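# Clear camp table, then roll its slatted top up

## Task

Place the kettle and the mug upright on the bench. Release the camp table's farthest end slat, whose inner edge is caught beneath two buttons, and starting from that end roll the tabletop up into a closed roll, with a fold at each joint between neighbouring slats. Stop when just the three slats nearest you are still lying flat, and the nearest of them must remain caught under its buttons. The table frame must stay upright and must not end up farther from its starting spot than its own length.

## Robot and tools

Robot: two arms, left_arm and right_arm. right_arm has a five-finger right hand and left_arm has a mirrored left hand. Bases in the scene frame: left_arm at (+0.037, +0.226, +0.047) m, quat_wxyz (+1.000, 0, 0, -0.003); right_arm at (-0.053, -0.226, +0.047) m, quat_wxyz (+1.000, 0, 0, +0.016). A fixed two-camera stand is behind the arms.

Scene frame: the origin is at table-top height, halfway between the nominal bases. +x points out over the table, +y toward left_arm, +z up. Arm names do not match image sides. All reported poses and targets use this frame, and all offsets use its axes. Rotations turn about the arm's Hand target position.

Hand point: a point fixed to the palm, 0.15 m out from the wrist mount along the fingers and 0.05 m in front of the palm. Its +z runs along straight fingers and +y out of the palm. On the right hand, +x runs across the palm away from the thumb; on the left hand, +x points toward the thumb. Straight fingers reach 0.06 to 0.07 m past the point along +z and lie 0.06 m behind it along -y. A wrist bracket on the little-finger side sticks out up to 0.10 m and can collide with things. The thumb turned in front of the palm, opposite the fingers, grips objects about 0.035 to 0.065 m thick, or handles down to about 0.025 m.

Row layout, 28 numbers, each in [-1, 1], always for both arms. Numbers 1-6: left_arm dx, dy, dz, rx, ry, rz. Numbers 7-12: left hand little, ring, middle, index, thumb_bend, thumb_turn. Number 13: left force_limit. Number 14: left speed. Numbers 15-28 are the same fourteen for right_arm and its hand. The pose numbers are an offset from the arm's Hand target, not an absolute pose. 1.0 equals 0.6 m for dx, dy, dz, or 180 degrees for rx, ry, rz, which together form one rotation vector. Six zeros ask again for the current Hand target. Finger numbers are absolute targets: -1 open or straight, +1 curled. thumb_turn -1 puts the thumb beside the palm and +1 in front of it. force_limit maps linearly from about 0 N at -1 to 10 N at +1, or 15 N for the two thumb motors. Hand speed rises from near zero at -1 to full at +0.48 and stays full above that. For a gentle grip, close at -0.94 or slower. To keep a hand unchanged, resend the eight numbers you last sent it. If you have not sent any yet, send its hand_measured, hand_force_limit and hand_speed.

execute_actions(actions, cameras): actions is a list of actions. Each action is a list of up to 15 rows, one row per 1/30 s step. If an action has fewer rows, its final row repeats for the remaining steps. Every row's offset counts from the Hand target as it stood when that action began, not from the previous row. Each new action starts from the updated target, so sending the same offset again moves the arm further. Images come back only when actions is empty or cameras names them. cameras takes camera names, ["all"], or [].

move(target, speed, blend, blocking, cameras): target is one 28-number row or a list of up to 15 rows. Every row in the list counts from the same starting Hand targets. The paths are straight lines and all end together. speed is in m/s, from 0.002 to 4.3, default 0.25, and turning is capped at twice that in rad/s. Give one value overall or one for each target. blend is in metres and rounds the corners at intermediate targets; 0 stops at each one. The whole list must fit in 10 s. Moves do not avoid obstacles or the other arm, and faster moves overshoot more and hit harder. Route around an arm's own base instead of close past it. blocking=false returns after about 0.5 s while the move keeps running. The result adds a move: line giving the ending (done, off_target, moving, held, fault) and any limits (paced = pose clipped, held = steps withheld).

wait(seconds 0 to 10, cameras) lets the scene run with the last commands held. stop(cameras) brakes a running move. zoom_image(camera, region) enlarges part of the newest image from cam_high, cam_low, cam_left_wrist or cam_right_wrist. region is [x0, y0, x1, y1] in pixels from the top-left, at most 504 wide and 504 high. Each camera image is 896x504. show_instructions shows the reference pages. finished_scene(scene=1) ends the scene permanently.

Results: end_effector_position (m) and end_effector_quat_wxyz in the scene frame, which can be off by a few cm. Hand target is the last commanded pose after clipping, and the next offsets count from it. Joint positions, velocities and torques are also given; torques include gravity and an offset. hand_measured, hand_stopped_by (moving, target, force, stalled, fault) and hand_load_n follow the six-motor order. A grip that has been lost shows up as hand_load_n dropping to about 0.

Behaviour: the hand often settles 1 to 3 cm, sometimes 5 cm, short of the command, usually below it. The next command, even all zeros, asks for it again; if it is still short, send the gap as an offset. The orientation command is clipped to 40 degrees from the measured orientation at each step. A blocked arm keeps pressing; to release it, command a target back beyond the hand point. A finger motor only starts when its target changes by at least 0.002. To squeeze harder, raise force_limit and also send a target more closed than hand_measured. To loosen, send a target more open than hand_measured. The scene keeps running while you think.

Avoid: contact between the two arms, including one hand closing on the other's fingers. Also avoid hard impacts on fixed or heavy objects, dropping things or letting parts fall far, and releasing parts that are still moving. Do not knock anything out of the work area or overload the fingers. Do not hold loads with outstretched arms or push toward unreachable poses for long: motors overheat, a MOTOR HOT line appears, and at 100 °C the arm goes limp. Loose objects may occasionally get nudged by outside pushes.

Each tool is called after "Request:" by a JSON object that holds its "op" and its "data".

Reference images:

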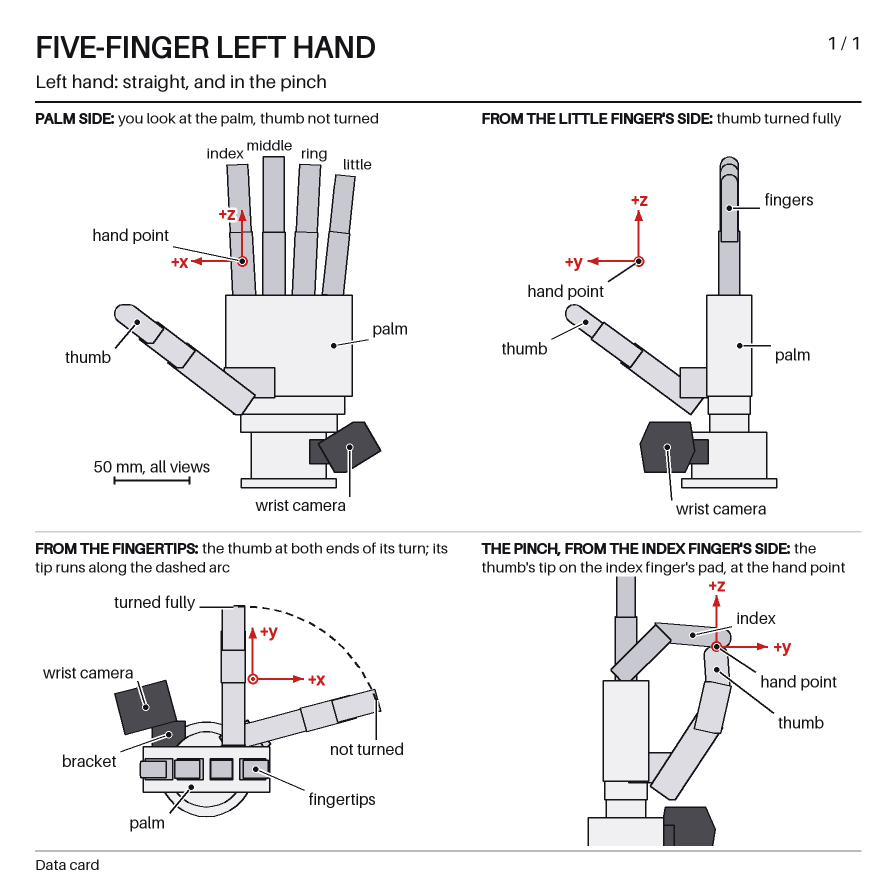

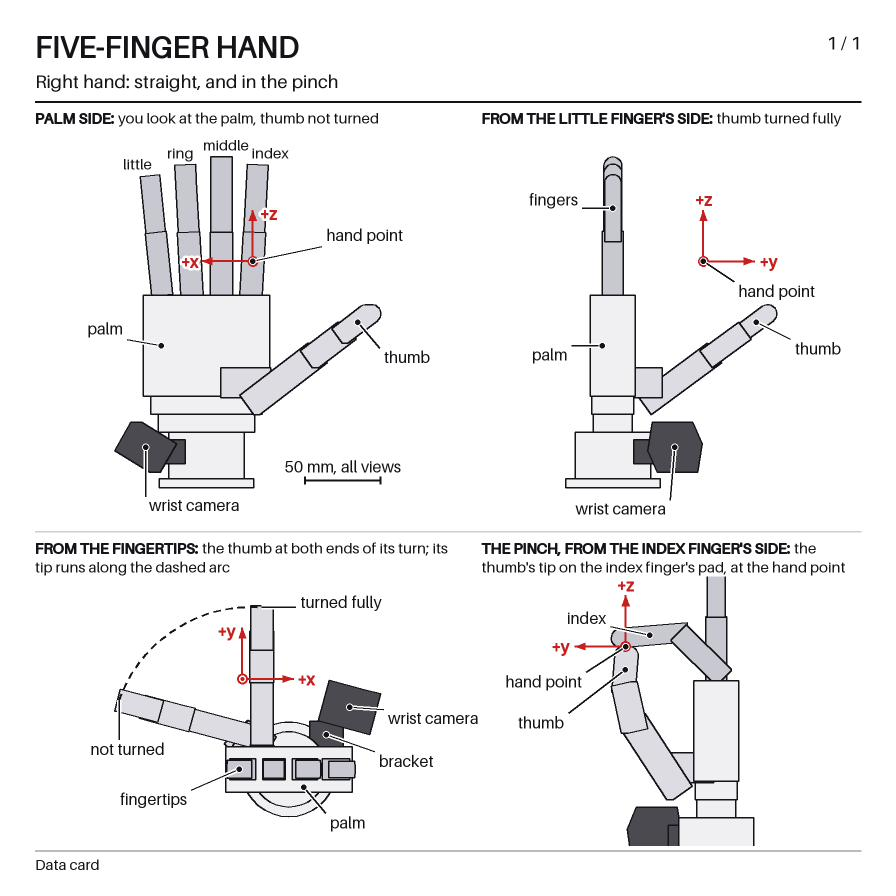

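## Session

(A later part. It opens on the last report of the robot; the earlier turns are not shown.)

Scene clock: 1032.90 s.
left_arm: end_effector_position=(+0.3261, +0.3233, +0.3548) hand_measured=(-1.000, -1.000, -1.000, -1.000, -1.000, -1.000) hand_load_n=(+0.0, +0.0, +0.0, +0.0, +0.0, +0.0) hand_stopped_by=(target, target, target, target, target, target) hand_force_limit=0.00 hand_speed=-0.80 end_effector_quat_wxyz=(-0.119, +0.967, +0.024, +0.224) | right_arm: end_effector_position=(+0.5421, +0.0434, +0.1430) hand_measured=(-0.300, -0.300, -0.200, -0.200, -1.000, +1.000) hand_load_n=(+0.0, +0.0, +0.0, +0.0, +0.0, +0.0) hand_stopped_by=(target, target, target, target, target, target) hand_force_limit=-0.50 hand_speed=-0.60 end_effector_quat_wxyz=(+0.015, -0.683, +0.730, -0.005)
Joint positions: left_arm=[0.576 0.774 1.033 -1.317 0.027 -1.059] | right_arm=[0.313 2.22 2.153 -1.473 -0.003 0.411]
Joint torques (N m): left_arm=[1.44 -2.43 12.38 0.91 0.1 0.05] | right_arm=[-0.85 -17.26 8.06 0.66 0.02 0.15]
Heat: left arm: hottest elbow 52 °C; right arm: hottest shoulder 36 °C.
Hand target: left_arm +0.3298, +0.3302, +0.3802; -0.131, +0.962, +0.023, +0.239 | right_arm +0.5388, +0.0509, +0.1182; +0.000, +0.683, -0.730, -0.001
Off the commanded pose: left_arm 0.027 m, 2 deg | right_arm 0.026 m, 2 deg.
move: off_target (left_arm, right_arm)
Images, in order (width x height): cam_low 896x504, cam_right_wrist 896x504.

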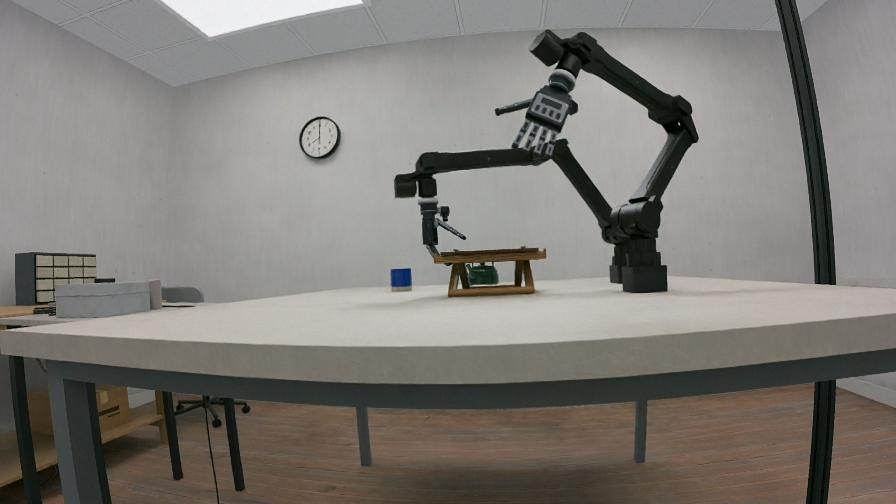

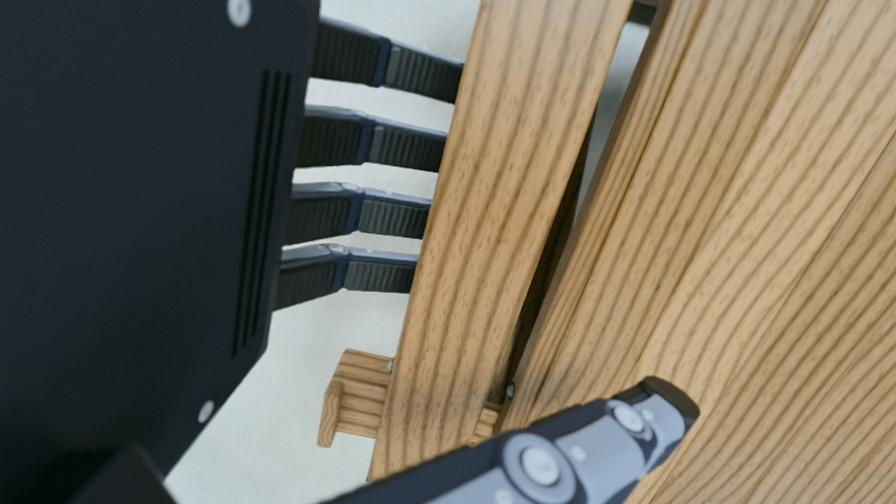

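Request:
{"op": "move", "data": {"target": [0,0,0,0,0,0,-1,-1,-1,-1,-1,-1,0,-0.8,0.0,0,0,0,0,0,-0.3,-0.3,-0.2,-0.2,-0.1,1,-0.7,-0.7], "speed": 0.05, "cameras": ["cam_low","cam_right_wrist"]}}

Request:
{"op": "zoom_image", "data": {"camera": "cam_low", "region": [400, 190, 520, 290]}}

Scene clock: 1039.03 s.
left_arm: end_effector_position=(+0.3261, +0.3233, +0.3548) hand_measured=(-1.000, -1.000, -1.000, -1.000, -1.000, -1.000) hand_load_n=(-0.5, +0.0, +0.0, +0.0, +0.0, +0.0) hand_stopped_by=(target, target, target, target, target, target) hand_force_limit=0.00 hand_speed=-0.80 end_effector_quat_wxyz=(-0.119, +0.967, +0.024, +0.224) | right_arm: end_effector_position=(+0.5421, +0.0434, +0.1430) hand_measured=(-0.300, -0.300, -0.200, -0.200, -0.100, +1.000) hand_load_n=(+0.0, +0.0, +0.5, +0.0, -0.5, +0.0) hand_stopped_by=(target, target, target, target, target, target) hand_force_limit=-0.70 hand_speed=-0.70 end_effector_quat_wxyz=(+0.015, -0.683, +0.730, -0.005)
Joint positions: left_arm=[0.576 0.774 1.033 -1.317 0.027 -1.059] | right_arm=[0.313 2.22 2.153 -1.473 -0.003 0.411]
Joint torques (N m): left_arm=[1.61 -2.32 12.27 0.98 0.11 0.05] | right_arm=[-1.08 -16.85 8.03 0.59 0.04 0.15]
Heat: left arm: hottest elbow 53 °C; right arm: hottest elbow 36 °C.
Hand target: left_arm +0.3298, +0.3302, +0.3802; -0.131, +0.962, +0.023, +0.239 | right_arm +0.5388, +0.0509, +0.1182; +0.000, +0.683, -0.730, -0.001
Off the commanded pose: left_arm 0.027 m, 2 deg | right_arm 0.026 m, 2 deg.
move: off_target (left_arm, right_arm)
Images, in order (width x height): cam_low 896x504, cam_right_wrist 896x504.

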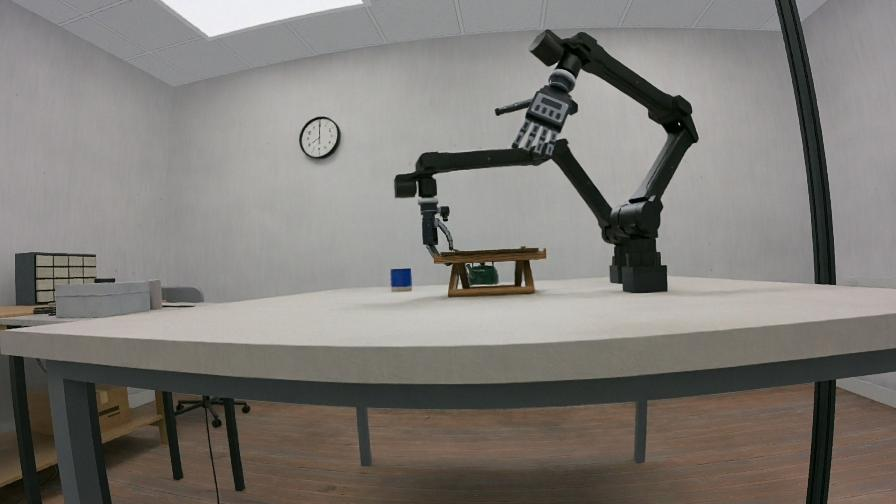

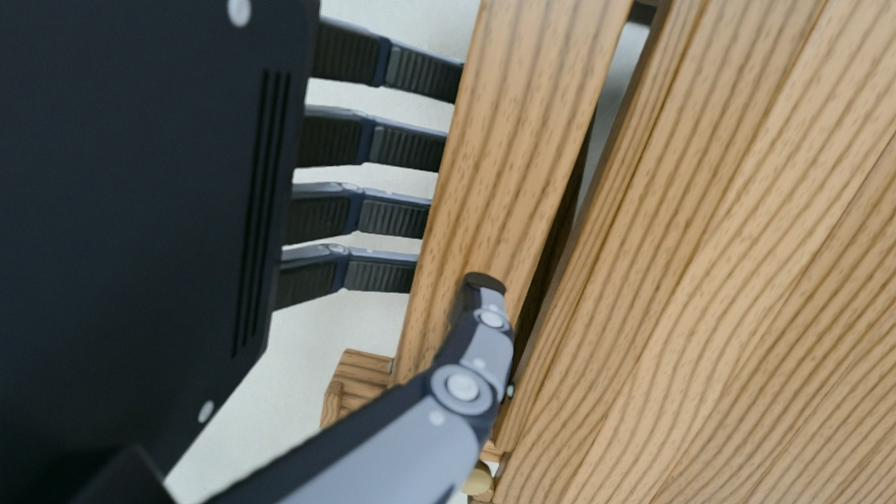

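Scaled by 4.200 from the camera's 896x504 image, which has a finer 1280x720 frame.

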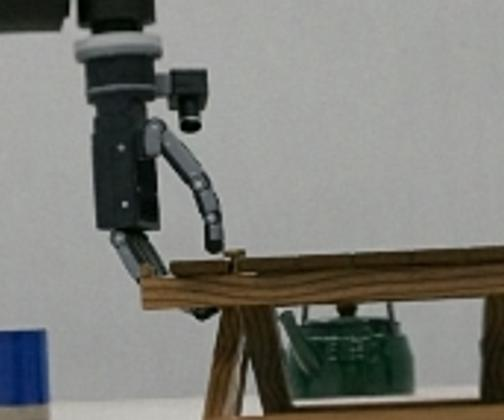

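Request:
{"op": "move", "data": {"target": [0,0,0,0,0,0,-1,-1,-1,-1,-1,-1,0,-0.8,0.0,0,0,0,0,0,-0.3,-0.3,-0.2,-0.2,0.05,1,-0.7,-0.7], "speed": 0.05, "cameras": ["cam_low","cam_right_wrist"]}}

Request:
{"op": "zoom_image", "data": {"camera": "cam_low", "region": [410, 200, 490, 280]}}

Scene clock: 1043.47 s.
left_arm: end_effector_position=(+0.3261, +0.3233, +0.3548) hand_measured=(-1.000, -1.000, -1.000, -1.000, -1.000, -1.000) hand_load_n=(+0.0, +0.0, +0.0, +0.0, +0.0, +0.0) hand_stopped_by=(target, target, target, target, target, target) hand_force_limit=0.00 hand_speed=-0.80 end_effector_quat_wxyz=(-0.119, +0.967, +0.024, +0.224) | right_arm: end_effector_position=(+0.5421, +0.0434, +0.1430) hand_measured=(-0.300, -0.300, -0.200, -0.200, +0.050, +1.000) hand_load_n=(+0.0, +0.0, +0.0, +0.0, +0.0, +0.0) hand_stopped_by=(target, target, target, target, target, target) hand_force_limit=-0.70 hand_speed=-0.70 end_effector_quat_wxyz=(+0.015, -0.683, +0.730, -0.005)
Joint positions: left_arm=[0.576 0.774 1.033 -1.317 0.027 -1.059] | right_arm=[0.313 2.22 2.153 -1.473 -0.003 0.411]
Joint torques (N m): left_arm=[1.73 -2.08 12.37 0.92 0.1 0.08] | right_arm=[-0.5 -16.79 7.88 0.72 0.01 0.15]
Heat: left arm: hottest elbow 53 °C; right arm: hottest elbow 36 °C.
Hand target: left_arm +0.3298, +0.3302, +0.3802; -0.131, +0.962, +0.023, +0.239 | right_arm +0.5388, +0.0509, +0.1182; +0.000, +0.683, -0.730, -0.001
Off the commanded pose: left_arm 0.027 m, 2 deg | right_arm 0.026 m, 2 deg.
move: off_target (left_arm, right_arm)
Images, in order (width x height): cam_low 896x504, cam_right_wrist 896x504.

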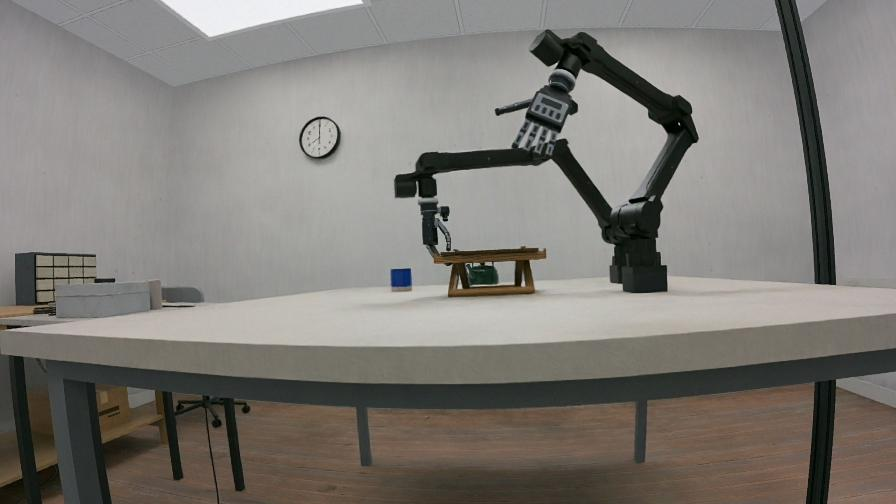

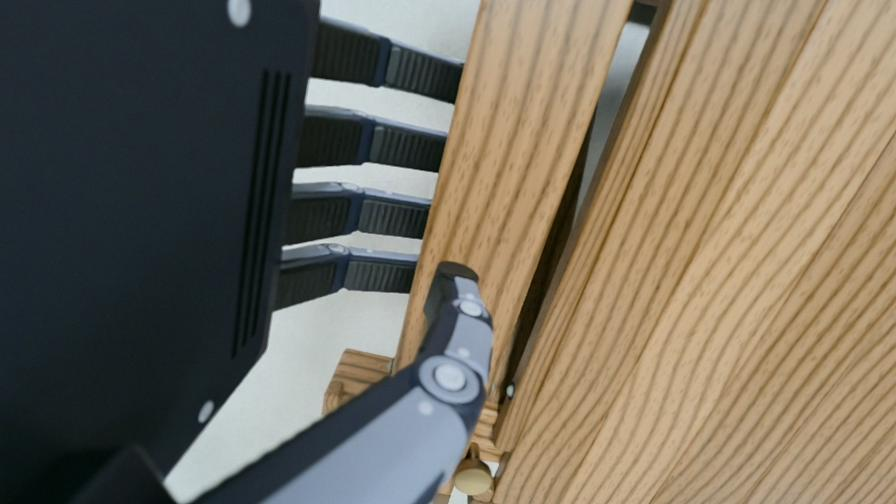

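Scaled by 6.300 from the camera's 896x504 image, which has a finer 1280x720 frame.

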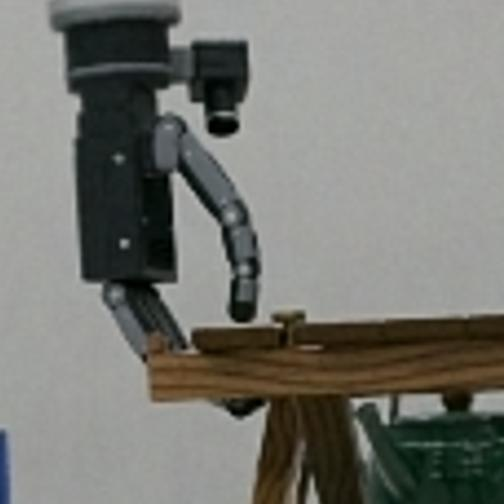

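Request:
{"op": "move", "data": {"target": [0,0,0,0,0,0,-1,-1,-1,-1,-1,-1,0,-0.8,0.0,0,0,0,0,0,-0.3,-0.3,0.5,0.5,0.05,1,0.2,-0.8], "speed": 0.05, "cameras": ["cam_low","cam_right_wrist"]}}

Request:
{"op": "zoom_image", "data": {"camera": "cam_low", "region": [410, 200, 490, 280]}}

Scene clock: 1053.20 s.
left_arm: end_effector_position=(+0.3261, +0.3233, +0.3548) hand_measured=(-1.000, -1.000, -1.000, -1.000, -1.000, -1.000) hand_load_n=(+0.0, +0.0, +0.0, +0.0, +0.0, +0.0) hand_stopped_by=(target, target, target, target, target, target) hand_force_limit=0.00 hand_speed=-0.80 end_effector_quat_wxyz=(-0.119, +0.967, +0.024, +0.224) | right_arm: end_effector_position=(+0.5432, +0.0432, +0.1377) hand_measured=(-0.300, -0.300, +0.054, +0.072, +0.048, +1.000) hand_load_n=(+0.0, +0.0, +2.0, +8.0, +5.0, +0.0) hand_stopped_by=(target, target, force, force, target, target) hand_force_limit=0.20 hand_speed=-0.80 end_effector_quat_wxyz=(+0.013, -0.683, +0.730, -0.005)
Joint positions: left_arm=[0.576 0.774 1.033 -1.317 0.027 -1.059] | right_arm=[0.313 2.228 2.153 -1.468 0 0.412]
Joint torques (N m): left_arm=[1.55 -2.14 12.23 0.9 0.09 0.06] | right_arm=[-0.56 -17.96 8.12 0.27 -0.09 0.12]
Heat: left arm: hottest elbow 53 °C; right arm: hottest elbow 37 °C.
Hand target: left_arm +0.3298, +0.3302, +0.3802; -0.131, +0.962, +0.023, +0.239 | right_arm +0.5389, +0.0509, +0.1182; +0.000, +0.683, -0.730, +0.000
Off the commanded pose: left_arm 0.027 m, 2 deg | right_arm 0.021 m, 2 deg.
move: off_target (left_arm, right_arm)
Images, in order (width x height): cam_low 896x504, cam_right_wrist 896x504.

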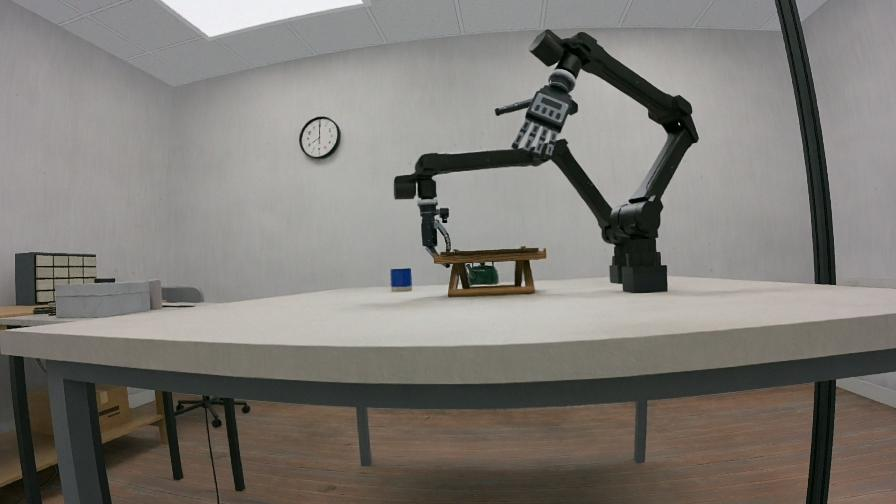

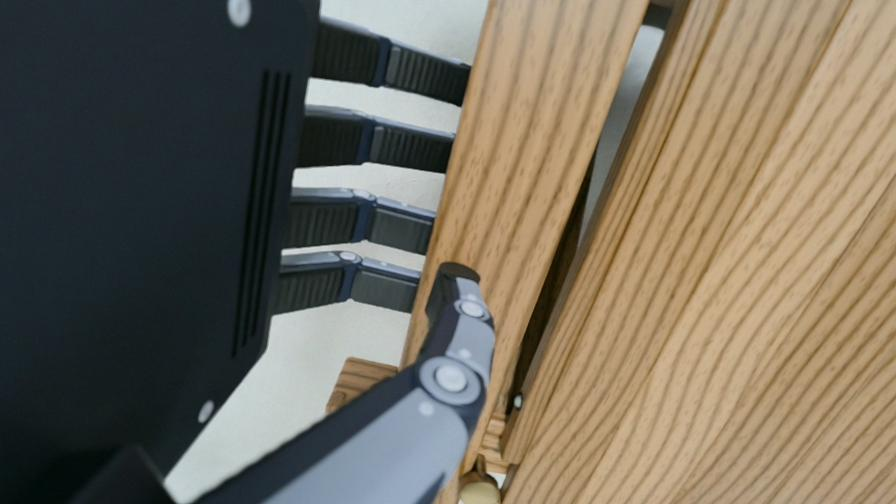

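Scaled by 6.300 from the camera's 896x504 image, which has a finer 1280x720 frame.

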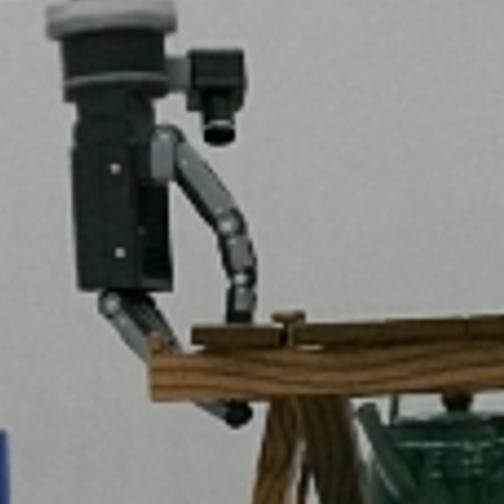

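Request:
{"op": "move", "data": {"target": [0,0,0,0,0,0,-1,-1,-1,-1,-1,-1,0,-0.8,0.0,0,0,0,0,0,-0.3,-0.3,0.6,0.6,0.05,1,1,-0.85], "speed": 0.05, "cameras": ["cam_low","cam_right_wrist"]}}

Request:
{"op": "zoom_image", "data": {"camera": "cam_low", "region": [410, 200, 490, 280]}}

Scene clock: 1057.73 s.
left_arm: end_effector_position=(+0.3261, +0.3233, +0.3548) hand_measured=(-1.000, -1.000, -1.000, -1.000, -1.000, -1.000) hand_load_n=(+0.5, +0.0, +0.0, +0.0, +0.0, -0.5) hand_stopped_by=(target, target, target, target, target, target) hand_force_limit=0.00 hand_speed=-0.80 end_effector_quat_wxyz=(-0.119, +0.967, +0.024, +0.224) | right_arm: end_effector_position=(+0.5433, +0.0432, +0.1377) hand_measured=(-0.300, -0.300, +0.078, +0.084, +0.048, +1.000) hand_load_n=(+0.0, +0.0, +10.0, +8.5, +7.5, +0.0) hand_stopped_by=(target, target, force, force, target, target) hand_force_limit=1.00 hand_speed=-0.85 end_effector_quat_wxyz=(+0.013, -0.683, +0.731, -0.005)
Joint positions: left_arm=[0.576 0.774 1.033 -1.317 0.027 -1.059] | right_arm=[0.313 2.228 2.153 -1.468 0 0.413]
Joint torques (N m): left_arm=[1.49 -2.37 12.33 0.8 0.11 0.08] | right_arm=[-0.73 -17.03 7.97 0.34 -0.09 0.11]
Heat: left arm: hottest elbow 53 °C; right arm: hottest elbow 37 °C.
Hand target: left_arm +0.3298, +0.3302, +0.3802; -0.131, +0.962, +0.023, +0.239 | right_arm +0.5389, +0.0509, +0.1182; +0.000, +0.683, -0.730, +0.000
Off the commanded pose: left_arm 0.027 m, 2 deg | right_arm 0.021 m, 2 deg.
move: off_target (left_arm, right_arm)
Images, in order (width x height): cam_low 896x504, cam_right_wrist 896x504.

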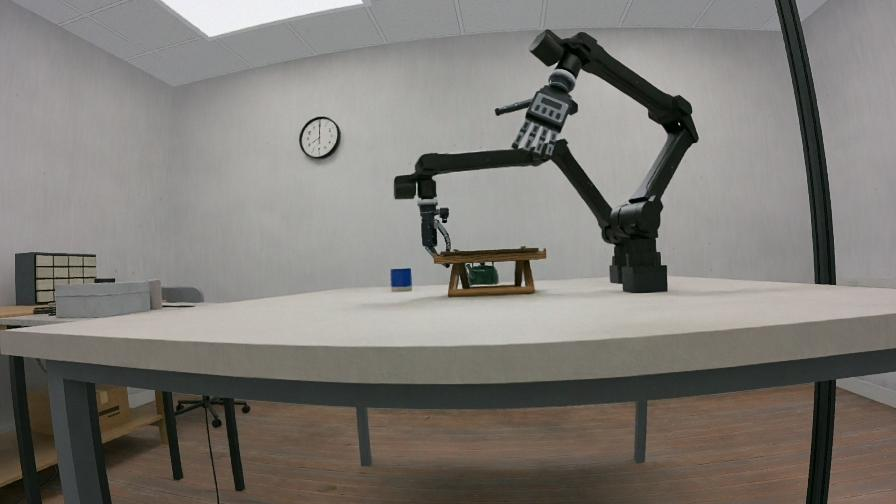

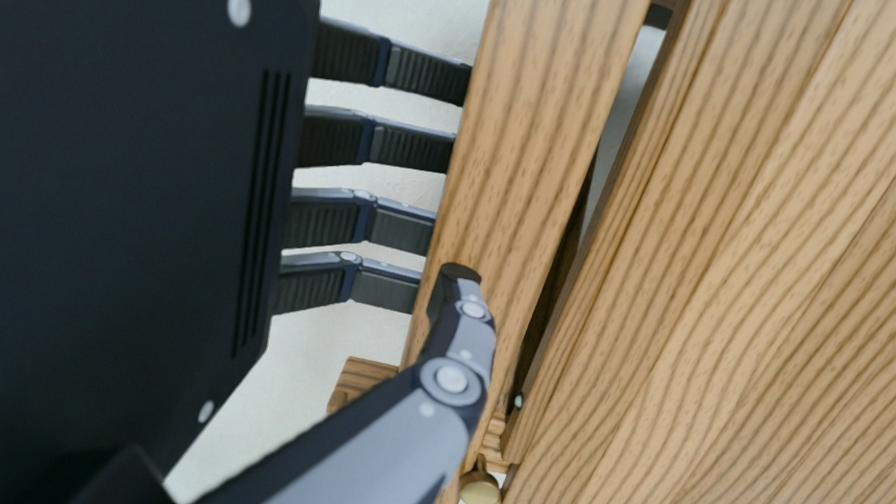

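Scaled by 6.300 from the camera's 896x504 image, which has a finer 1280x720 frame.

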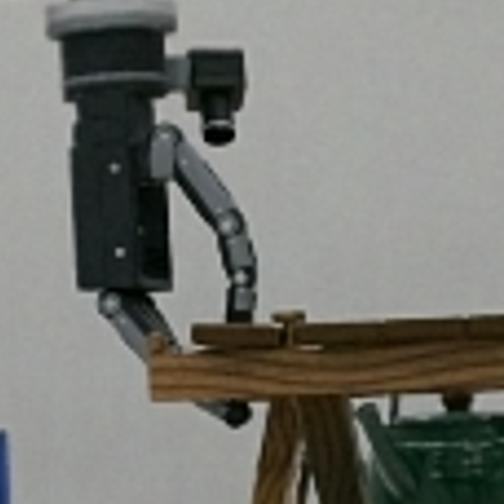

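Request:
{"op": "move", "data": {"target": [0,0,0,0,0,0,-1,-1,-1,-1,-1,-1,0,-0.8,0.033,-0.002,0.033,0,0,0,-0.3,-0.3,0.6,0.6,0.05,1,1,-0.85], "speed": 0.05, "cameras": ["cam_low","cam_right_wrist"]}}

Request:
{"op": "zoom_image", "data": {"camera": "cam_low", "region": [410, 200, 490, 280]}}

Scene clock: 1062.77 s.
left_arm: end_effector_position=(+0.3261, +0.3233, +0.3548) hand_measured=(-1.000, -1.000, -1.000, -1.000, -1.000, -1.000) hand_load_n=(+0.0, +0.0, +0.0, +0.0, -0.5, +0.0) hand_stopped_by=(target, target, target, target, target, target) hand_force_limit=0.00 hand_speed=-0.80 end_effector_quat_wxyz=(-0.119, +0.967, +0.024, +0.224) | right_arm: end_effector_position=(+0.5448, +0.0437, +0.1379) hand_measured=(-0.300, -0.300, +0.078, +0.084, +0.048, +1.000) hand_load_n=(+0.0, +0.0, +12.5, +5.5, +9.5, -1.5) hand_stopped_by=(target, target, force, force, target, target) hand_force_limit=1.00 hand_speed=-0.85 end_effector_quat_wxyz=(-0.012, -0.683, +0.731, +0.005)
Joint positions: left_arm=[0.576 0.774 1.033 -1.317 0.027 -1.059] | right_arm=[0.313 2.289 2.255 -1.563 0 0.413]
Joint torques (N m): left_arm=[1.85 -2.2 12.33 0.94 0.11 0.06] | right_arm=[-1.73 -18.26 13.41 0.06 -0.16 0.03]
Heat: left arm: hottest elbow 53 °C; right arm: hottest elbow 37 °C.
Hand target: left_arm +0.3298, +0.3302, +0.3802; -0.131, +0.962, +0.023, +0.239 | right_arm +0.5587, +0.0497, +0.1381; +0.000, +0.683, -0.730, +0.000
Off the commanded pose: left_arm 0.027 m, 2 deg | right_arm 0.015 m, 1 deg.
move: off_target (left_arm, right_arm)
Images, in order (width x height): cam_low 896x504, cam_right_wrist 896x504.

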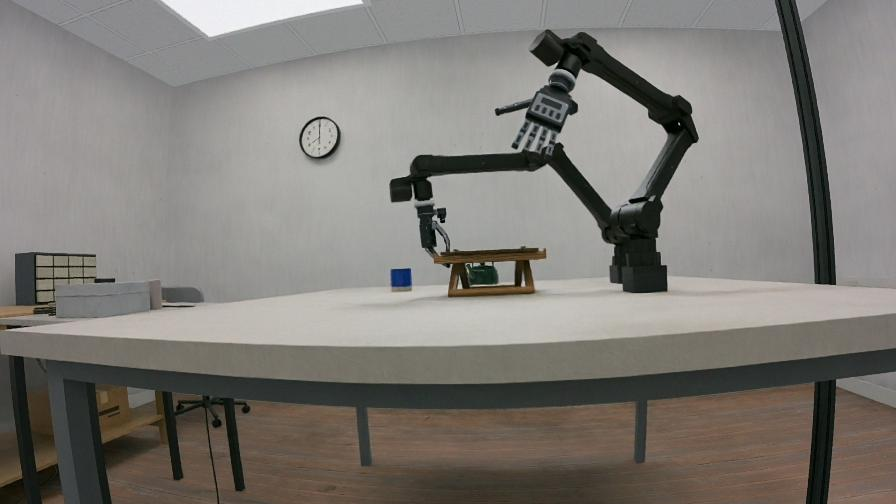

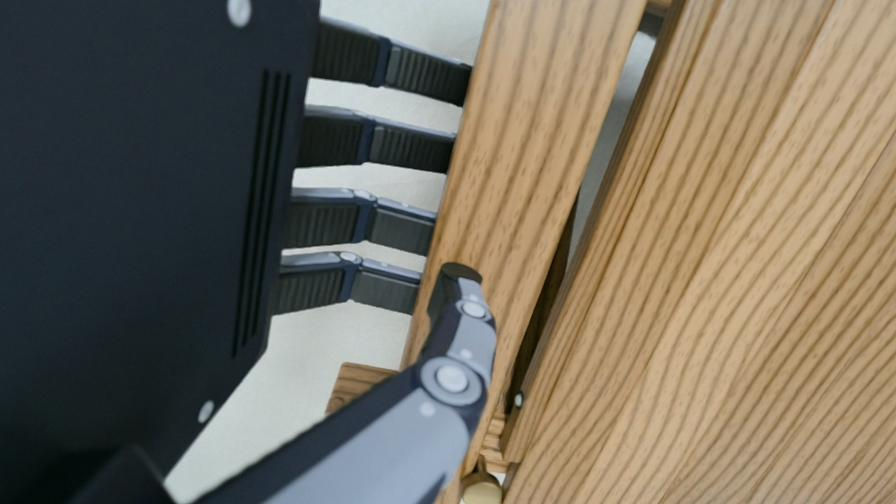

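Scaled by 6.300 from the camera's 896x504 image, which has a finer 1280x720 frame.

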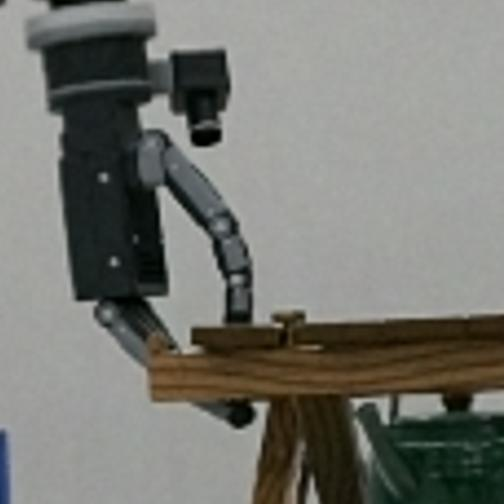

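Request:
{"op": "move", "data": {"target": [0,0,0,0,0,0,-1,-1,-1,-1,-1,-1,0,-0.8,0.02,-0.0013,0.0,0,0,0,-0.3,-0.3,0.6,0.6,0.05,1,1,-0.85], "speed": 0.05, "cameras": ["cam_low","cam_right_wrist"]}}

Request:
{"op": "zoom_image", "data": {"camera": "cam_low", "region": [410, 200, 490, 280]}}

Scene clock: 1067.23 s.
left_arm: end_effector_position=(+0.3261, +0.3233, +0.3548) hand_measured=(-1.000, -1.000, -1.000, -1.000, -1.000, -1.000) hand_load_n=(+0.0, +0.0, +0.0, +0.0, +0.0, +0.0) hand_stopped_by=(target, target, target, target, target, target) hand_force_limit=0.00 hand_speed=-0.80 end_effector_quat_wxyz=(-0.119, +0.967, +0.024, +0.224) | right_arm: end_effector_position=(+0.5503, +0.0453, +0.1372) hand_measured=(-0.300, -0.300, +0.078, +0.084, +0.048, +1.000) hand_load_n=(+0.0, +0.0, +13.0, +5.5, +9.5, -1.5) hand_stopped_by=(target, target, force, force, target, target) hand_force_limit=1.00 hand_speed=-0.85 end_effector_quat_wxyz=(+0.020, +0.688, -0.725, -0.009)
Joint positions: left_arm=[0.576 0.774 1.033 -1.317 0.027 -1.059] | right_arm=[0.313 2.336 2.337 -1.615 -0.001 0.398]
Joint torques (N m): left_arm=[1.44 -2.14 12.34 0.9 0.11 0.08] | right_arm=[-2.2 -17.14 14.24 0.5 -0.02 0.08]
Heat: left arm: hottest elbow 53 °C; right arm: hottest elbow 37 °C.
Hand target: left_arm +0.3298, +0.3302, +0.3802; -0.131, +0.962, +0.023, +0.239 | right_arm +0.5707, +0.0490, +0.1380; +0.000, +0.683, -0.730, +0.000
Off the commanded pose: left_arm 0.027 m, 2 deg | right_arm 0.021 m, 3 deg.
move: off_target (left_arm, right_arm)
Images, in order (width x height): cam_low 896x504, cam_right_wrist 896x504.

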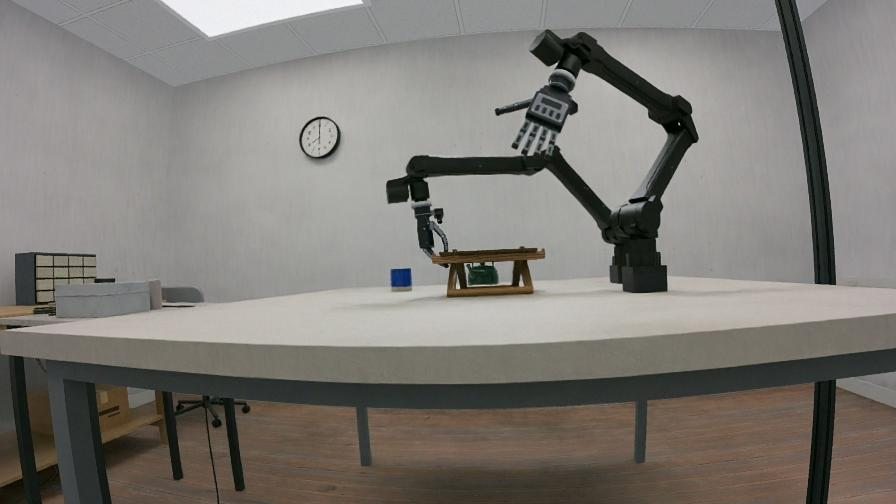

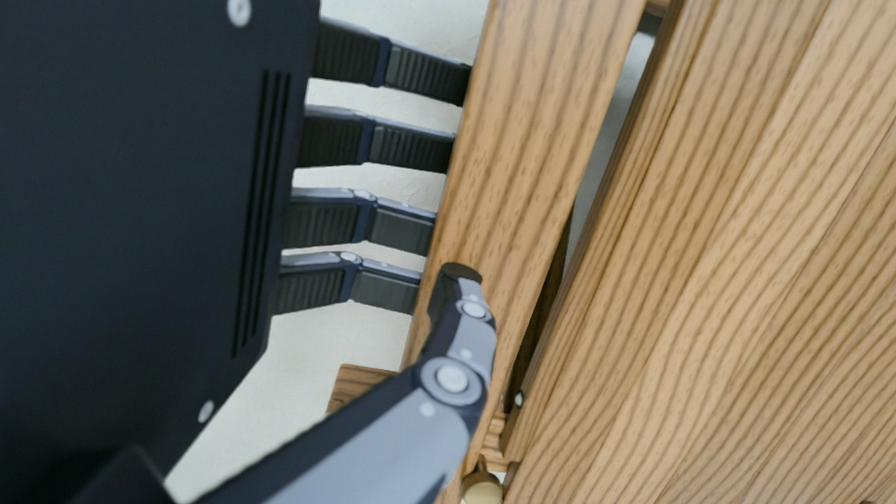

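Scaled by 6.300 from the camera's 896x504 image, which has a finer 1280x720 frame.

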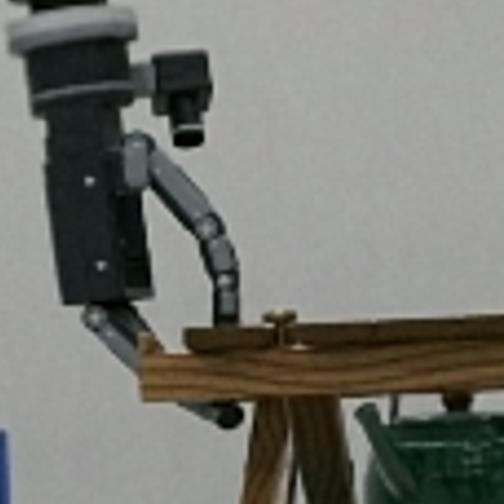

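Request:
{"op": "move", "data": {"target": [[0,0,0,0,0,0,-1,-1,-1,-1,-1,-1,0,-0.8,-0.033,0.0,0.0,0,0,0,-0.3,-0.3,0.6,0.6,0.05,1,1,-0.85]], "speed": 0.05, "cameras": []}}

Request:
{"op": "move", "data": {"target": [0,0,0,0,0,0,-1,-1,-1,-1,-1,-1,0,-0.8,0,0.0,0.0,0,0,0,-0.3,-0.3,-0.2,-0.2,-0.15,1,0,-0.6], "speed": 0.05, "cameras": ["cam_low","cam_right_wrist"]}}

Request:
{"op": "zoom_image", "data": {"camera": "cam_low", "region": [410, 200, 490, 280]}}

Scene clock: 1098.57 s.
left_arm: end_effector_position=(+0.3261, +0.3233, +0.3548) hand_measured=(-1.000, -1.000, -1.000, -1.000, -1.000, -1.000) hand_load_n=(+0.0, +0.0, +0.0, +0.0, -0.5, +0.0) hand_stopped_by=(target, target, target, target, target, target) hand_force_limit=0.00 hand_speed=-0.80 end_effector_quat_wxyz=(-0.119, +0.967, +0.024, +0.224) | right_arm: end_effector_position=(+0.5498, +0.0452, +0.1371) hand_measured=(-0.300, -0.300, +0.078, +0.084, +0.048, +1.000) hand_load_n=(+0.0, +0.0, +11.0, +6.5, +8.5, -1.0) hand_stopped_by=(target, target, force, force, target, target) hand_force_limit=1.00 hand_speed=-0.85 end_effector_quat_wxyz=(+0.006, +0.688, -0.725, -0.004)
Joint positions: left_arm=[0.576 0.774 1.033 -1.317 0.027 -1.059] | right_arm=[0.313 2.3 2.275 -1.56 -0.002 0.397]
Joint torques (N m): left_arm=[1.38 -2.08 12.34 0.9 0.12 0.04] | right_arm=[-2.61 -21.3 7.72 0.59 -0.08 0.17]
Heat: left arm: hottest elbow 53 °C; right arm: hottest elbow 42 °C.
Hand target: left_arm +0.3298, +0.3302, +0.3802; -0.131, +0.962, +0.023, +0.239 | right_arm +0.5509, +0.0490, +0.1379; +0.000, +0.684, -0.730, -0.001
Off the commanded pose: left_arm 0.027 m, 2 deg | right_arm 0.004 m, 1 deg.
move: off_target (left_arm)
No camera images: "cameras" was empty.

Scene clock: 1099.20 s.
left_arm: end_effector_position=(+0.3261, +0.3233, +0.3548) hand_measured=(-1.000, -1.000, -1.000, -1.000, -1.000, -1.000) hand_load_n=(+0.0, +0.0, +0.0, +0.0, +0.0, +0.0) hand_stopped_by=(target, target, target, target, target, target) hand_force_limit=0.00 hand_speed=-0.80 end_effector_quat_wxyz=(-0.119, +0.967, +0.024, +0.224) | right_arm: end_effector_position=(+0.5511, +0.0458, +0.1365) hand_measured=(-0.300, -0.300, -0.200, -0.200, -0.150, +1.000) hand_load_n=(+0.0, +0.0, +0.0, +0.0, +0.0, +0.0) hand_stopped_by=(target, target, target, target, target, target) hand_force_limit=0.00 hand_speed=-0.60 end_effector_quat_wxyz=(-0.004, -0.687, +0.727, +0.003)
Joint positions: left_arm=[0.576 0.774 1.033 -1.317 0.027 -1.059] | right_arm=[0.313 2.3 2.274 -1.554 -0.002 0.401]
Joint torques (N m): left_arm=[1.49 -2.2 12.34 0.88 0.09 0.05] | right_arm=[-0.97 -20.66 7.98 0.36 0.02 0.16]
Heat: left arm: hottest elbow 53 °C; right arm: hottest elbow 42 °C.
Hand target: left_arm +0.3298, +0.3302, +0.3802; -0.131, +0.962, +0.023, +0.239 | right_arm +0.5509, +0.0490, +0.1379; +0.000, +0.683, -0.730, +0.000
Off the commanded pose: left_arm 0.027 m, 2 deg | right_arm 0.003 m, 1 deg.
move: off_target (left_arm)
Images, in order (width x height): cam_low 896x504, cam_right_wrist 896x504.

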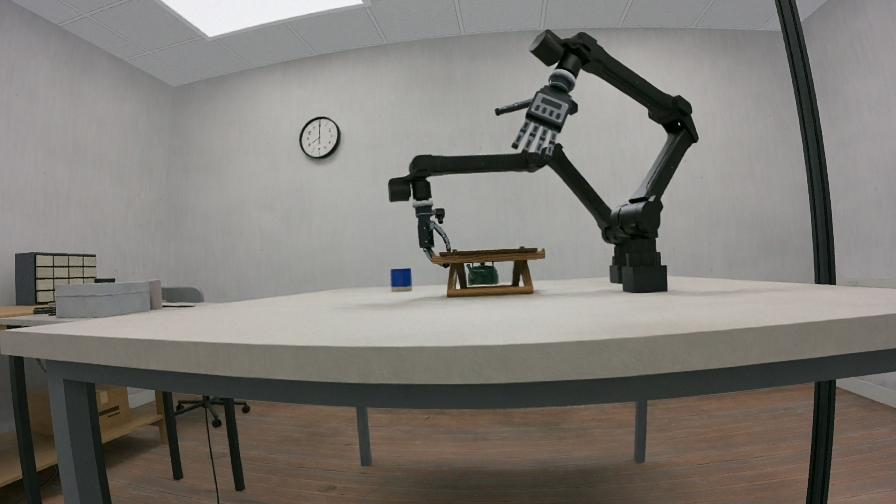

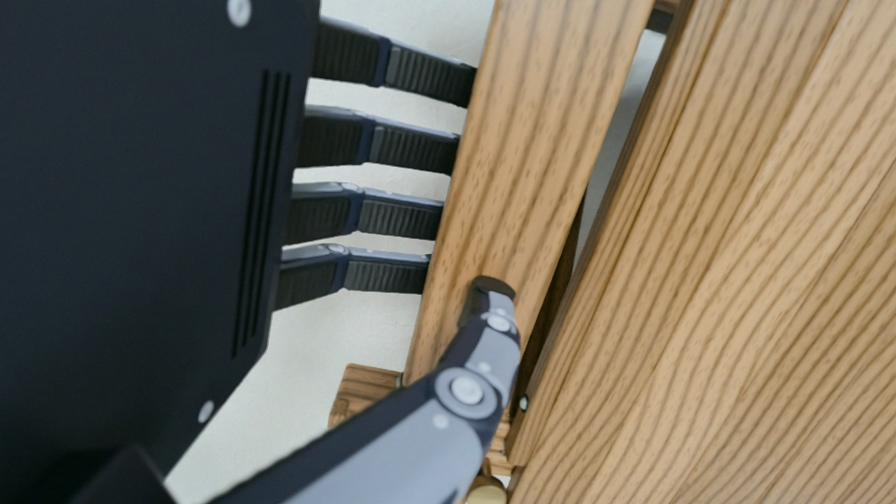

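Scaled by 6.300 from the camera's 896x504 image, which has a finer 1280x720 frame.

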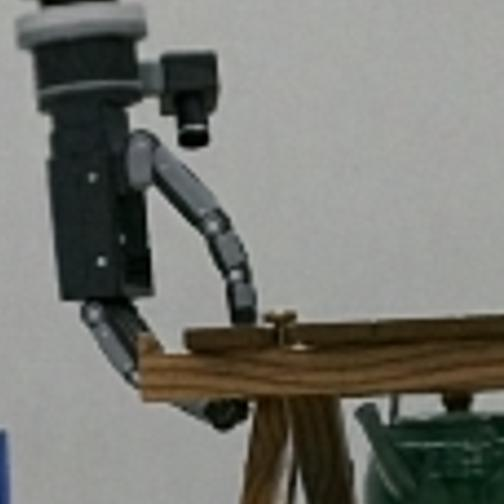

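Request:
{"op": "move", "data": {"target": [0,0,0,0,0,0,-1,-1,-1,-1,-1,-1,0,-0.8,0,0.04,0.0,0,0,0,-0.3,-0.3,-0.2,-0.2,-0.15,1,0,-0.6], "speed": 0.05, "cameras": ["cam_low","cam_right_wrist"]}}

Request:
{"op": "zoom_image", "data": {"camera": "cam_right_wrist", "region": [290, 180, 590, 504]}}

Scene clock: 1111.90 s.
left_arm: end_effector_position=(+0.3261, +0.3233, +0.3548) hand_measured=(-1.000, -1.000, -1.000, -1.000, -1.000, -1.000) hand_load_n=(+0.0, -0.5, +0.0, +0.0, +0.0, +0.0) hand_stopped_by=(target, target, target, target, target, target) hand_force_limit=0.00 hand_speed=-0.80 end_effector_quat_wxyz=(-0.119, +0.967, +0.024, +0.224) | right_arm: end_effector_position=(+0.5442, +0.0624, +0.1367) hand_measured=(-0.300, -0.300, -0.200, -0.200, -0.150, +1.000) hand_load_n=(+0.0, +0.0, +0.0, +0.0, -0.5, +0.0) hand_stopped_by=(target, target, target, target, target, target) hand_force_limit=0.00 hand_speed=-0.60 end_effector_quat_wxyz=(-0.005, -0.685, +0.729, +0.003)
Joint positions: left_arm=[0.576 0.774 1.033 -1.317 0.027 -1.059] | right_arm=[0.339 2.3 2.274 -1.557 -0.002 0.432]
Joint torques (N m): left_arm=[1.85 -2.37 12.31 0.9 0.11 0.06] | right_arm=[-0.09 -17.85 12.67 -0.42 -0.01 0.16]
Heat: left arm: hottest elbow 53 °C; right arm: hottest elbow 40 °C.
Hand target: left_arm +0.3298, +0.3302, +0.3802; -0.131, +0.962, +0.023, +0.239 | right_arm +0.5508, +0.0731, +0.1379; +0.000, +0.684, -0.730, -0.001
Off the commanded pose: left_arm 0.027 m, 2 deg | right_arm 0.013 m, 1 deg.
move: off_target (left_arm, right_arm)
Images, in order (width x height): cam_low 896x504, cam_right_wrist 896x504.

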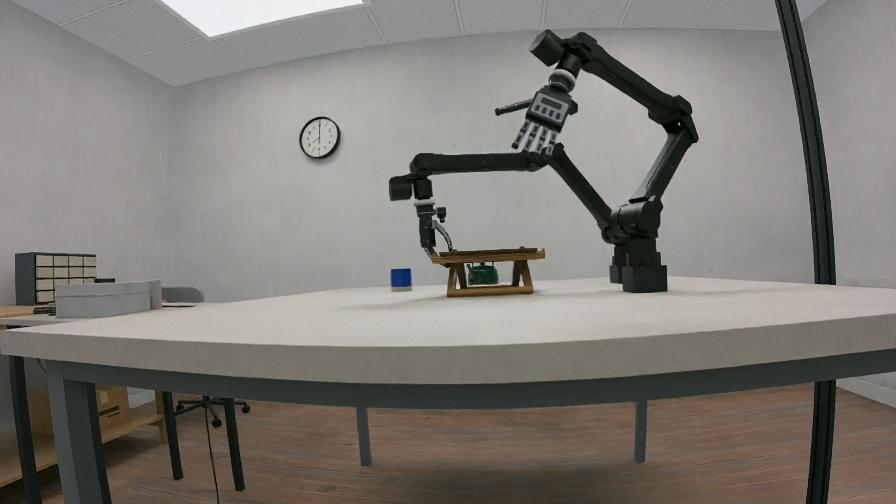

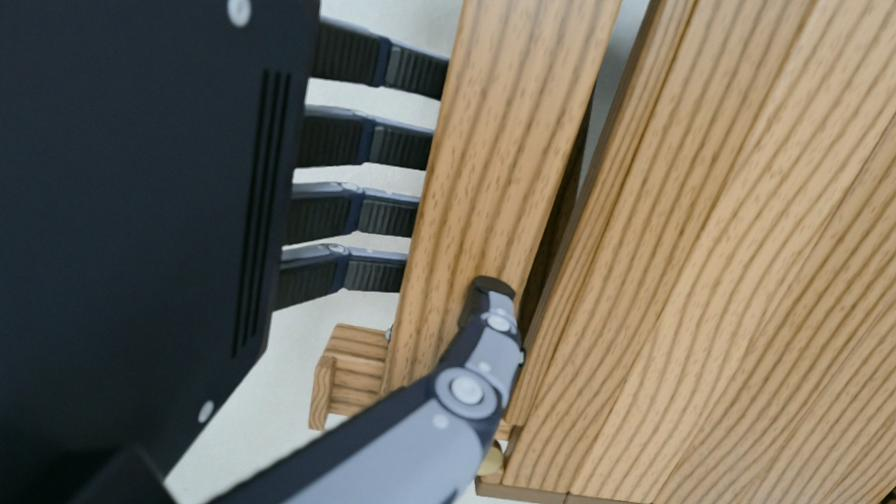

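Scaled by 1.556 from the camera's 896x504 image, which has a finer 1280x720 frame.

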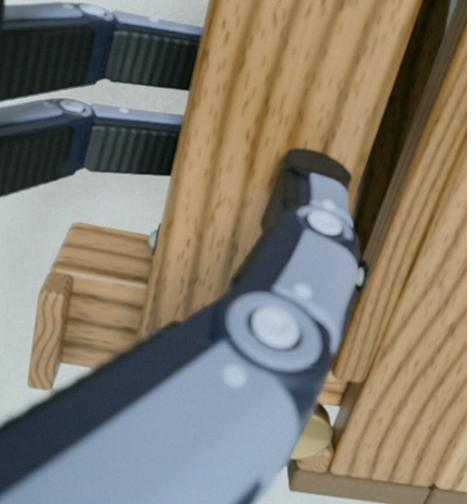

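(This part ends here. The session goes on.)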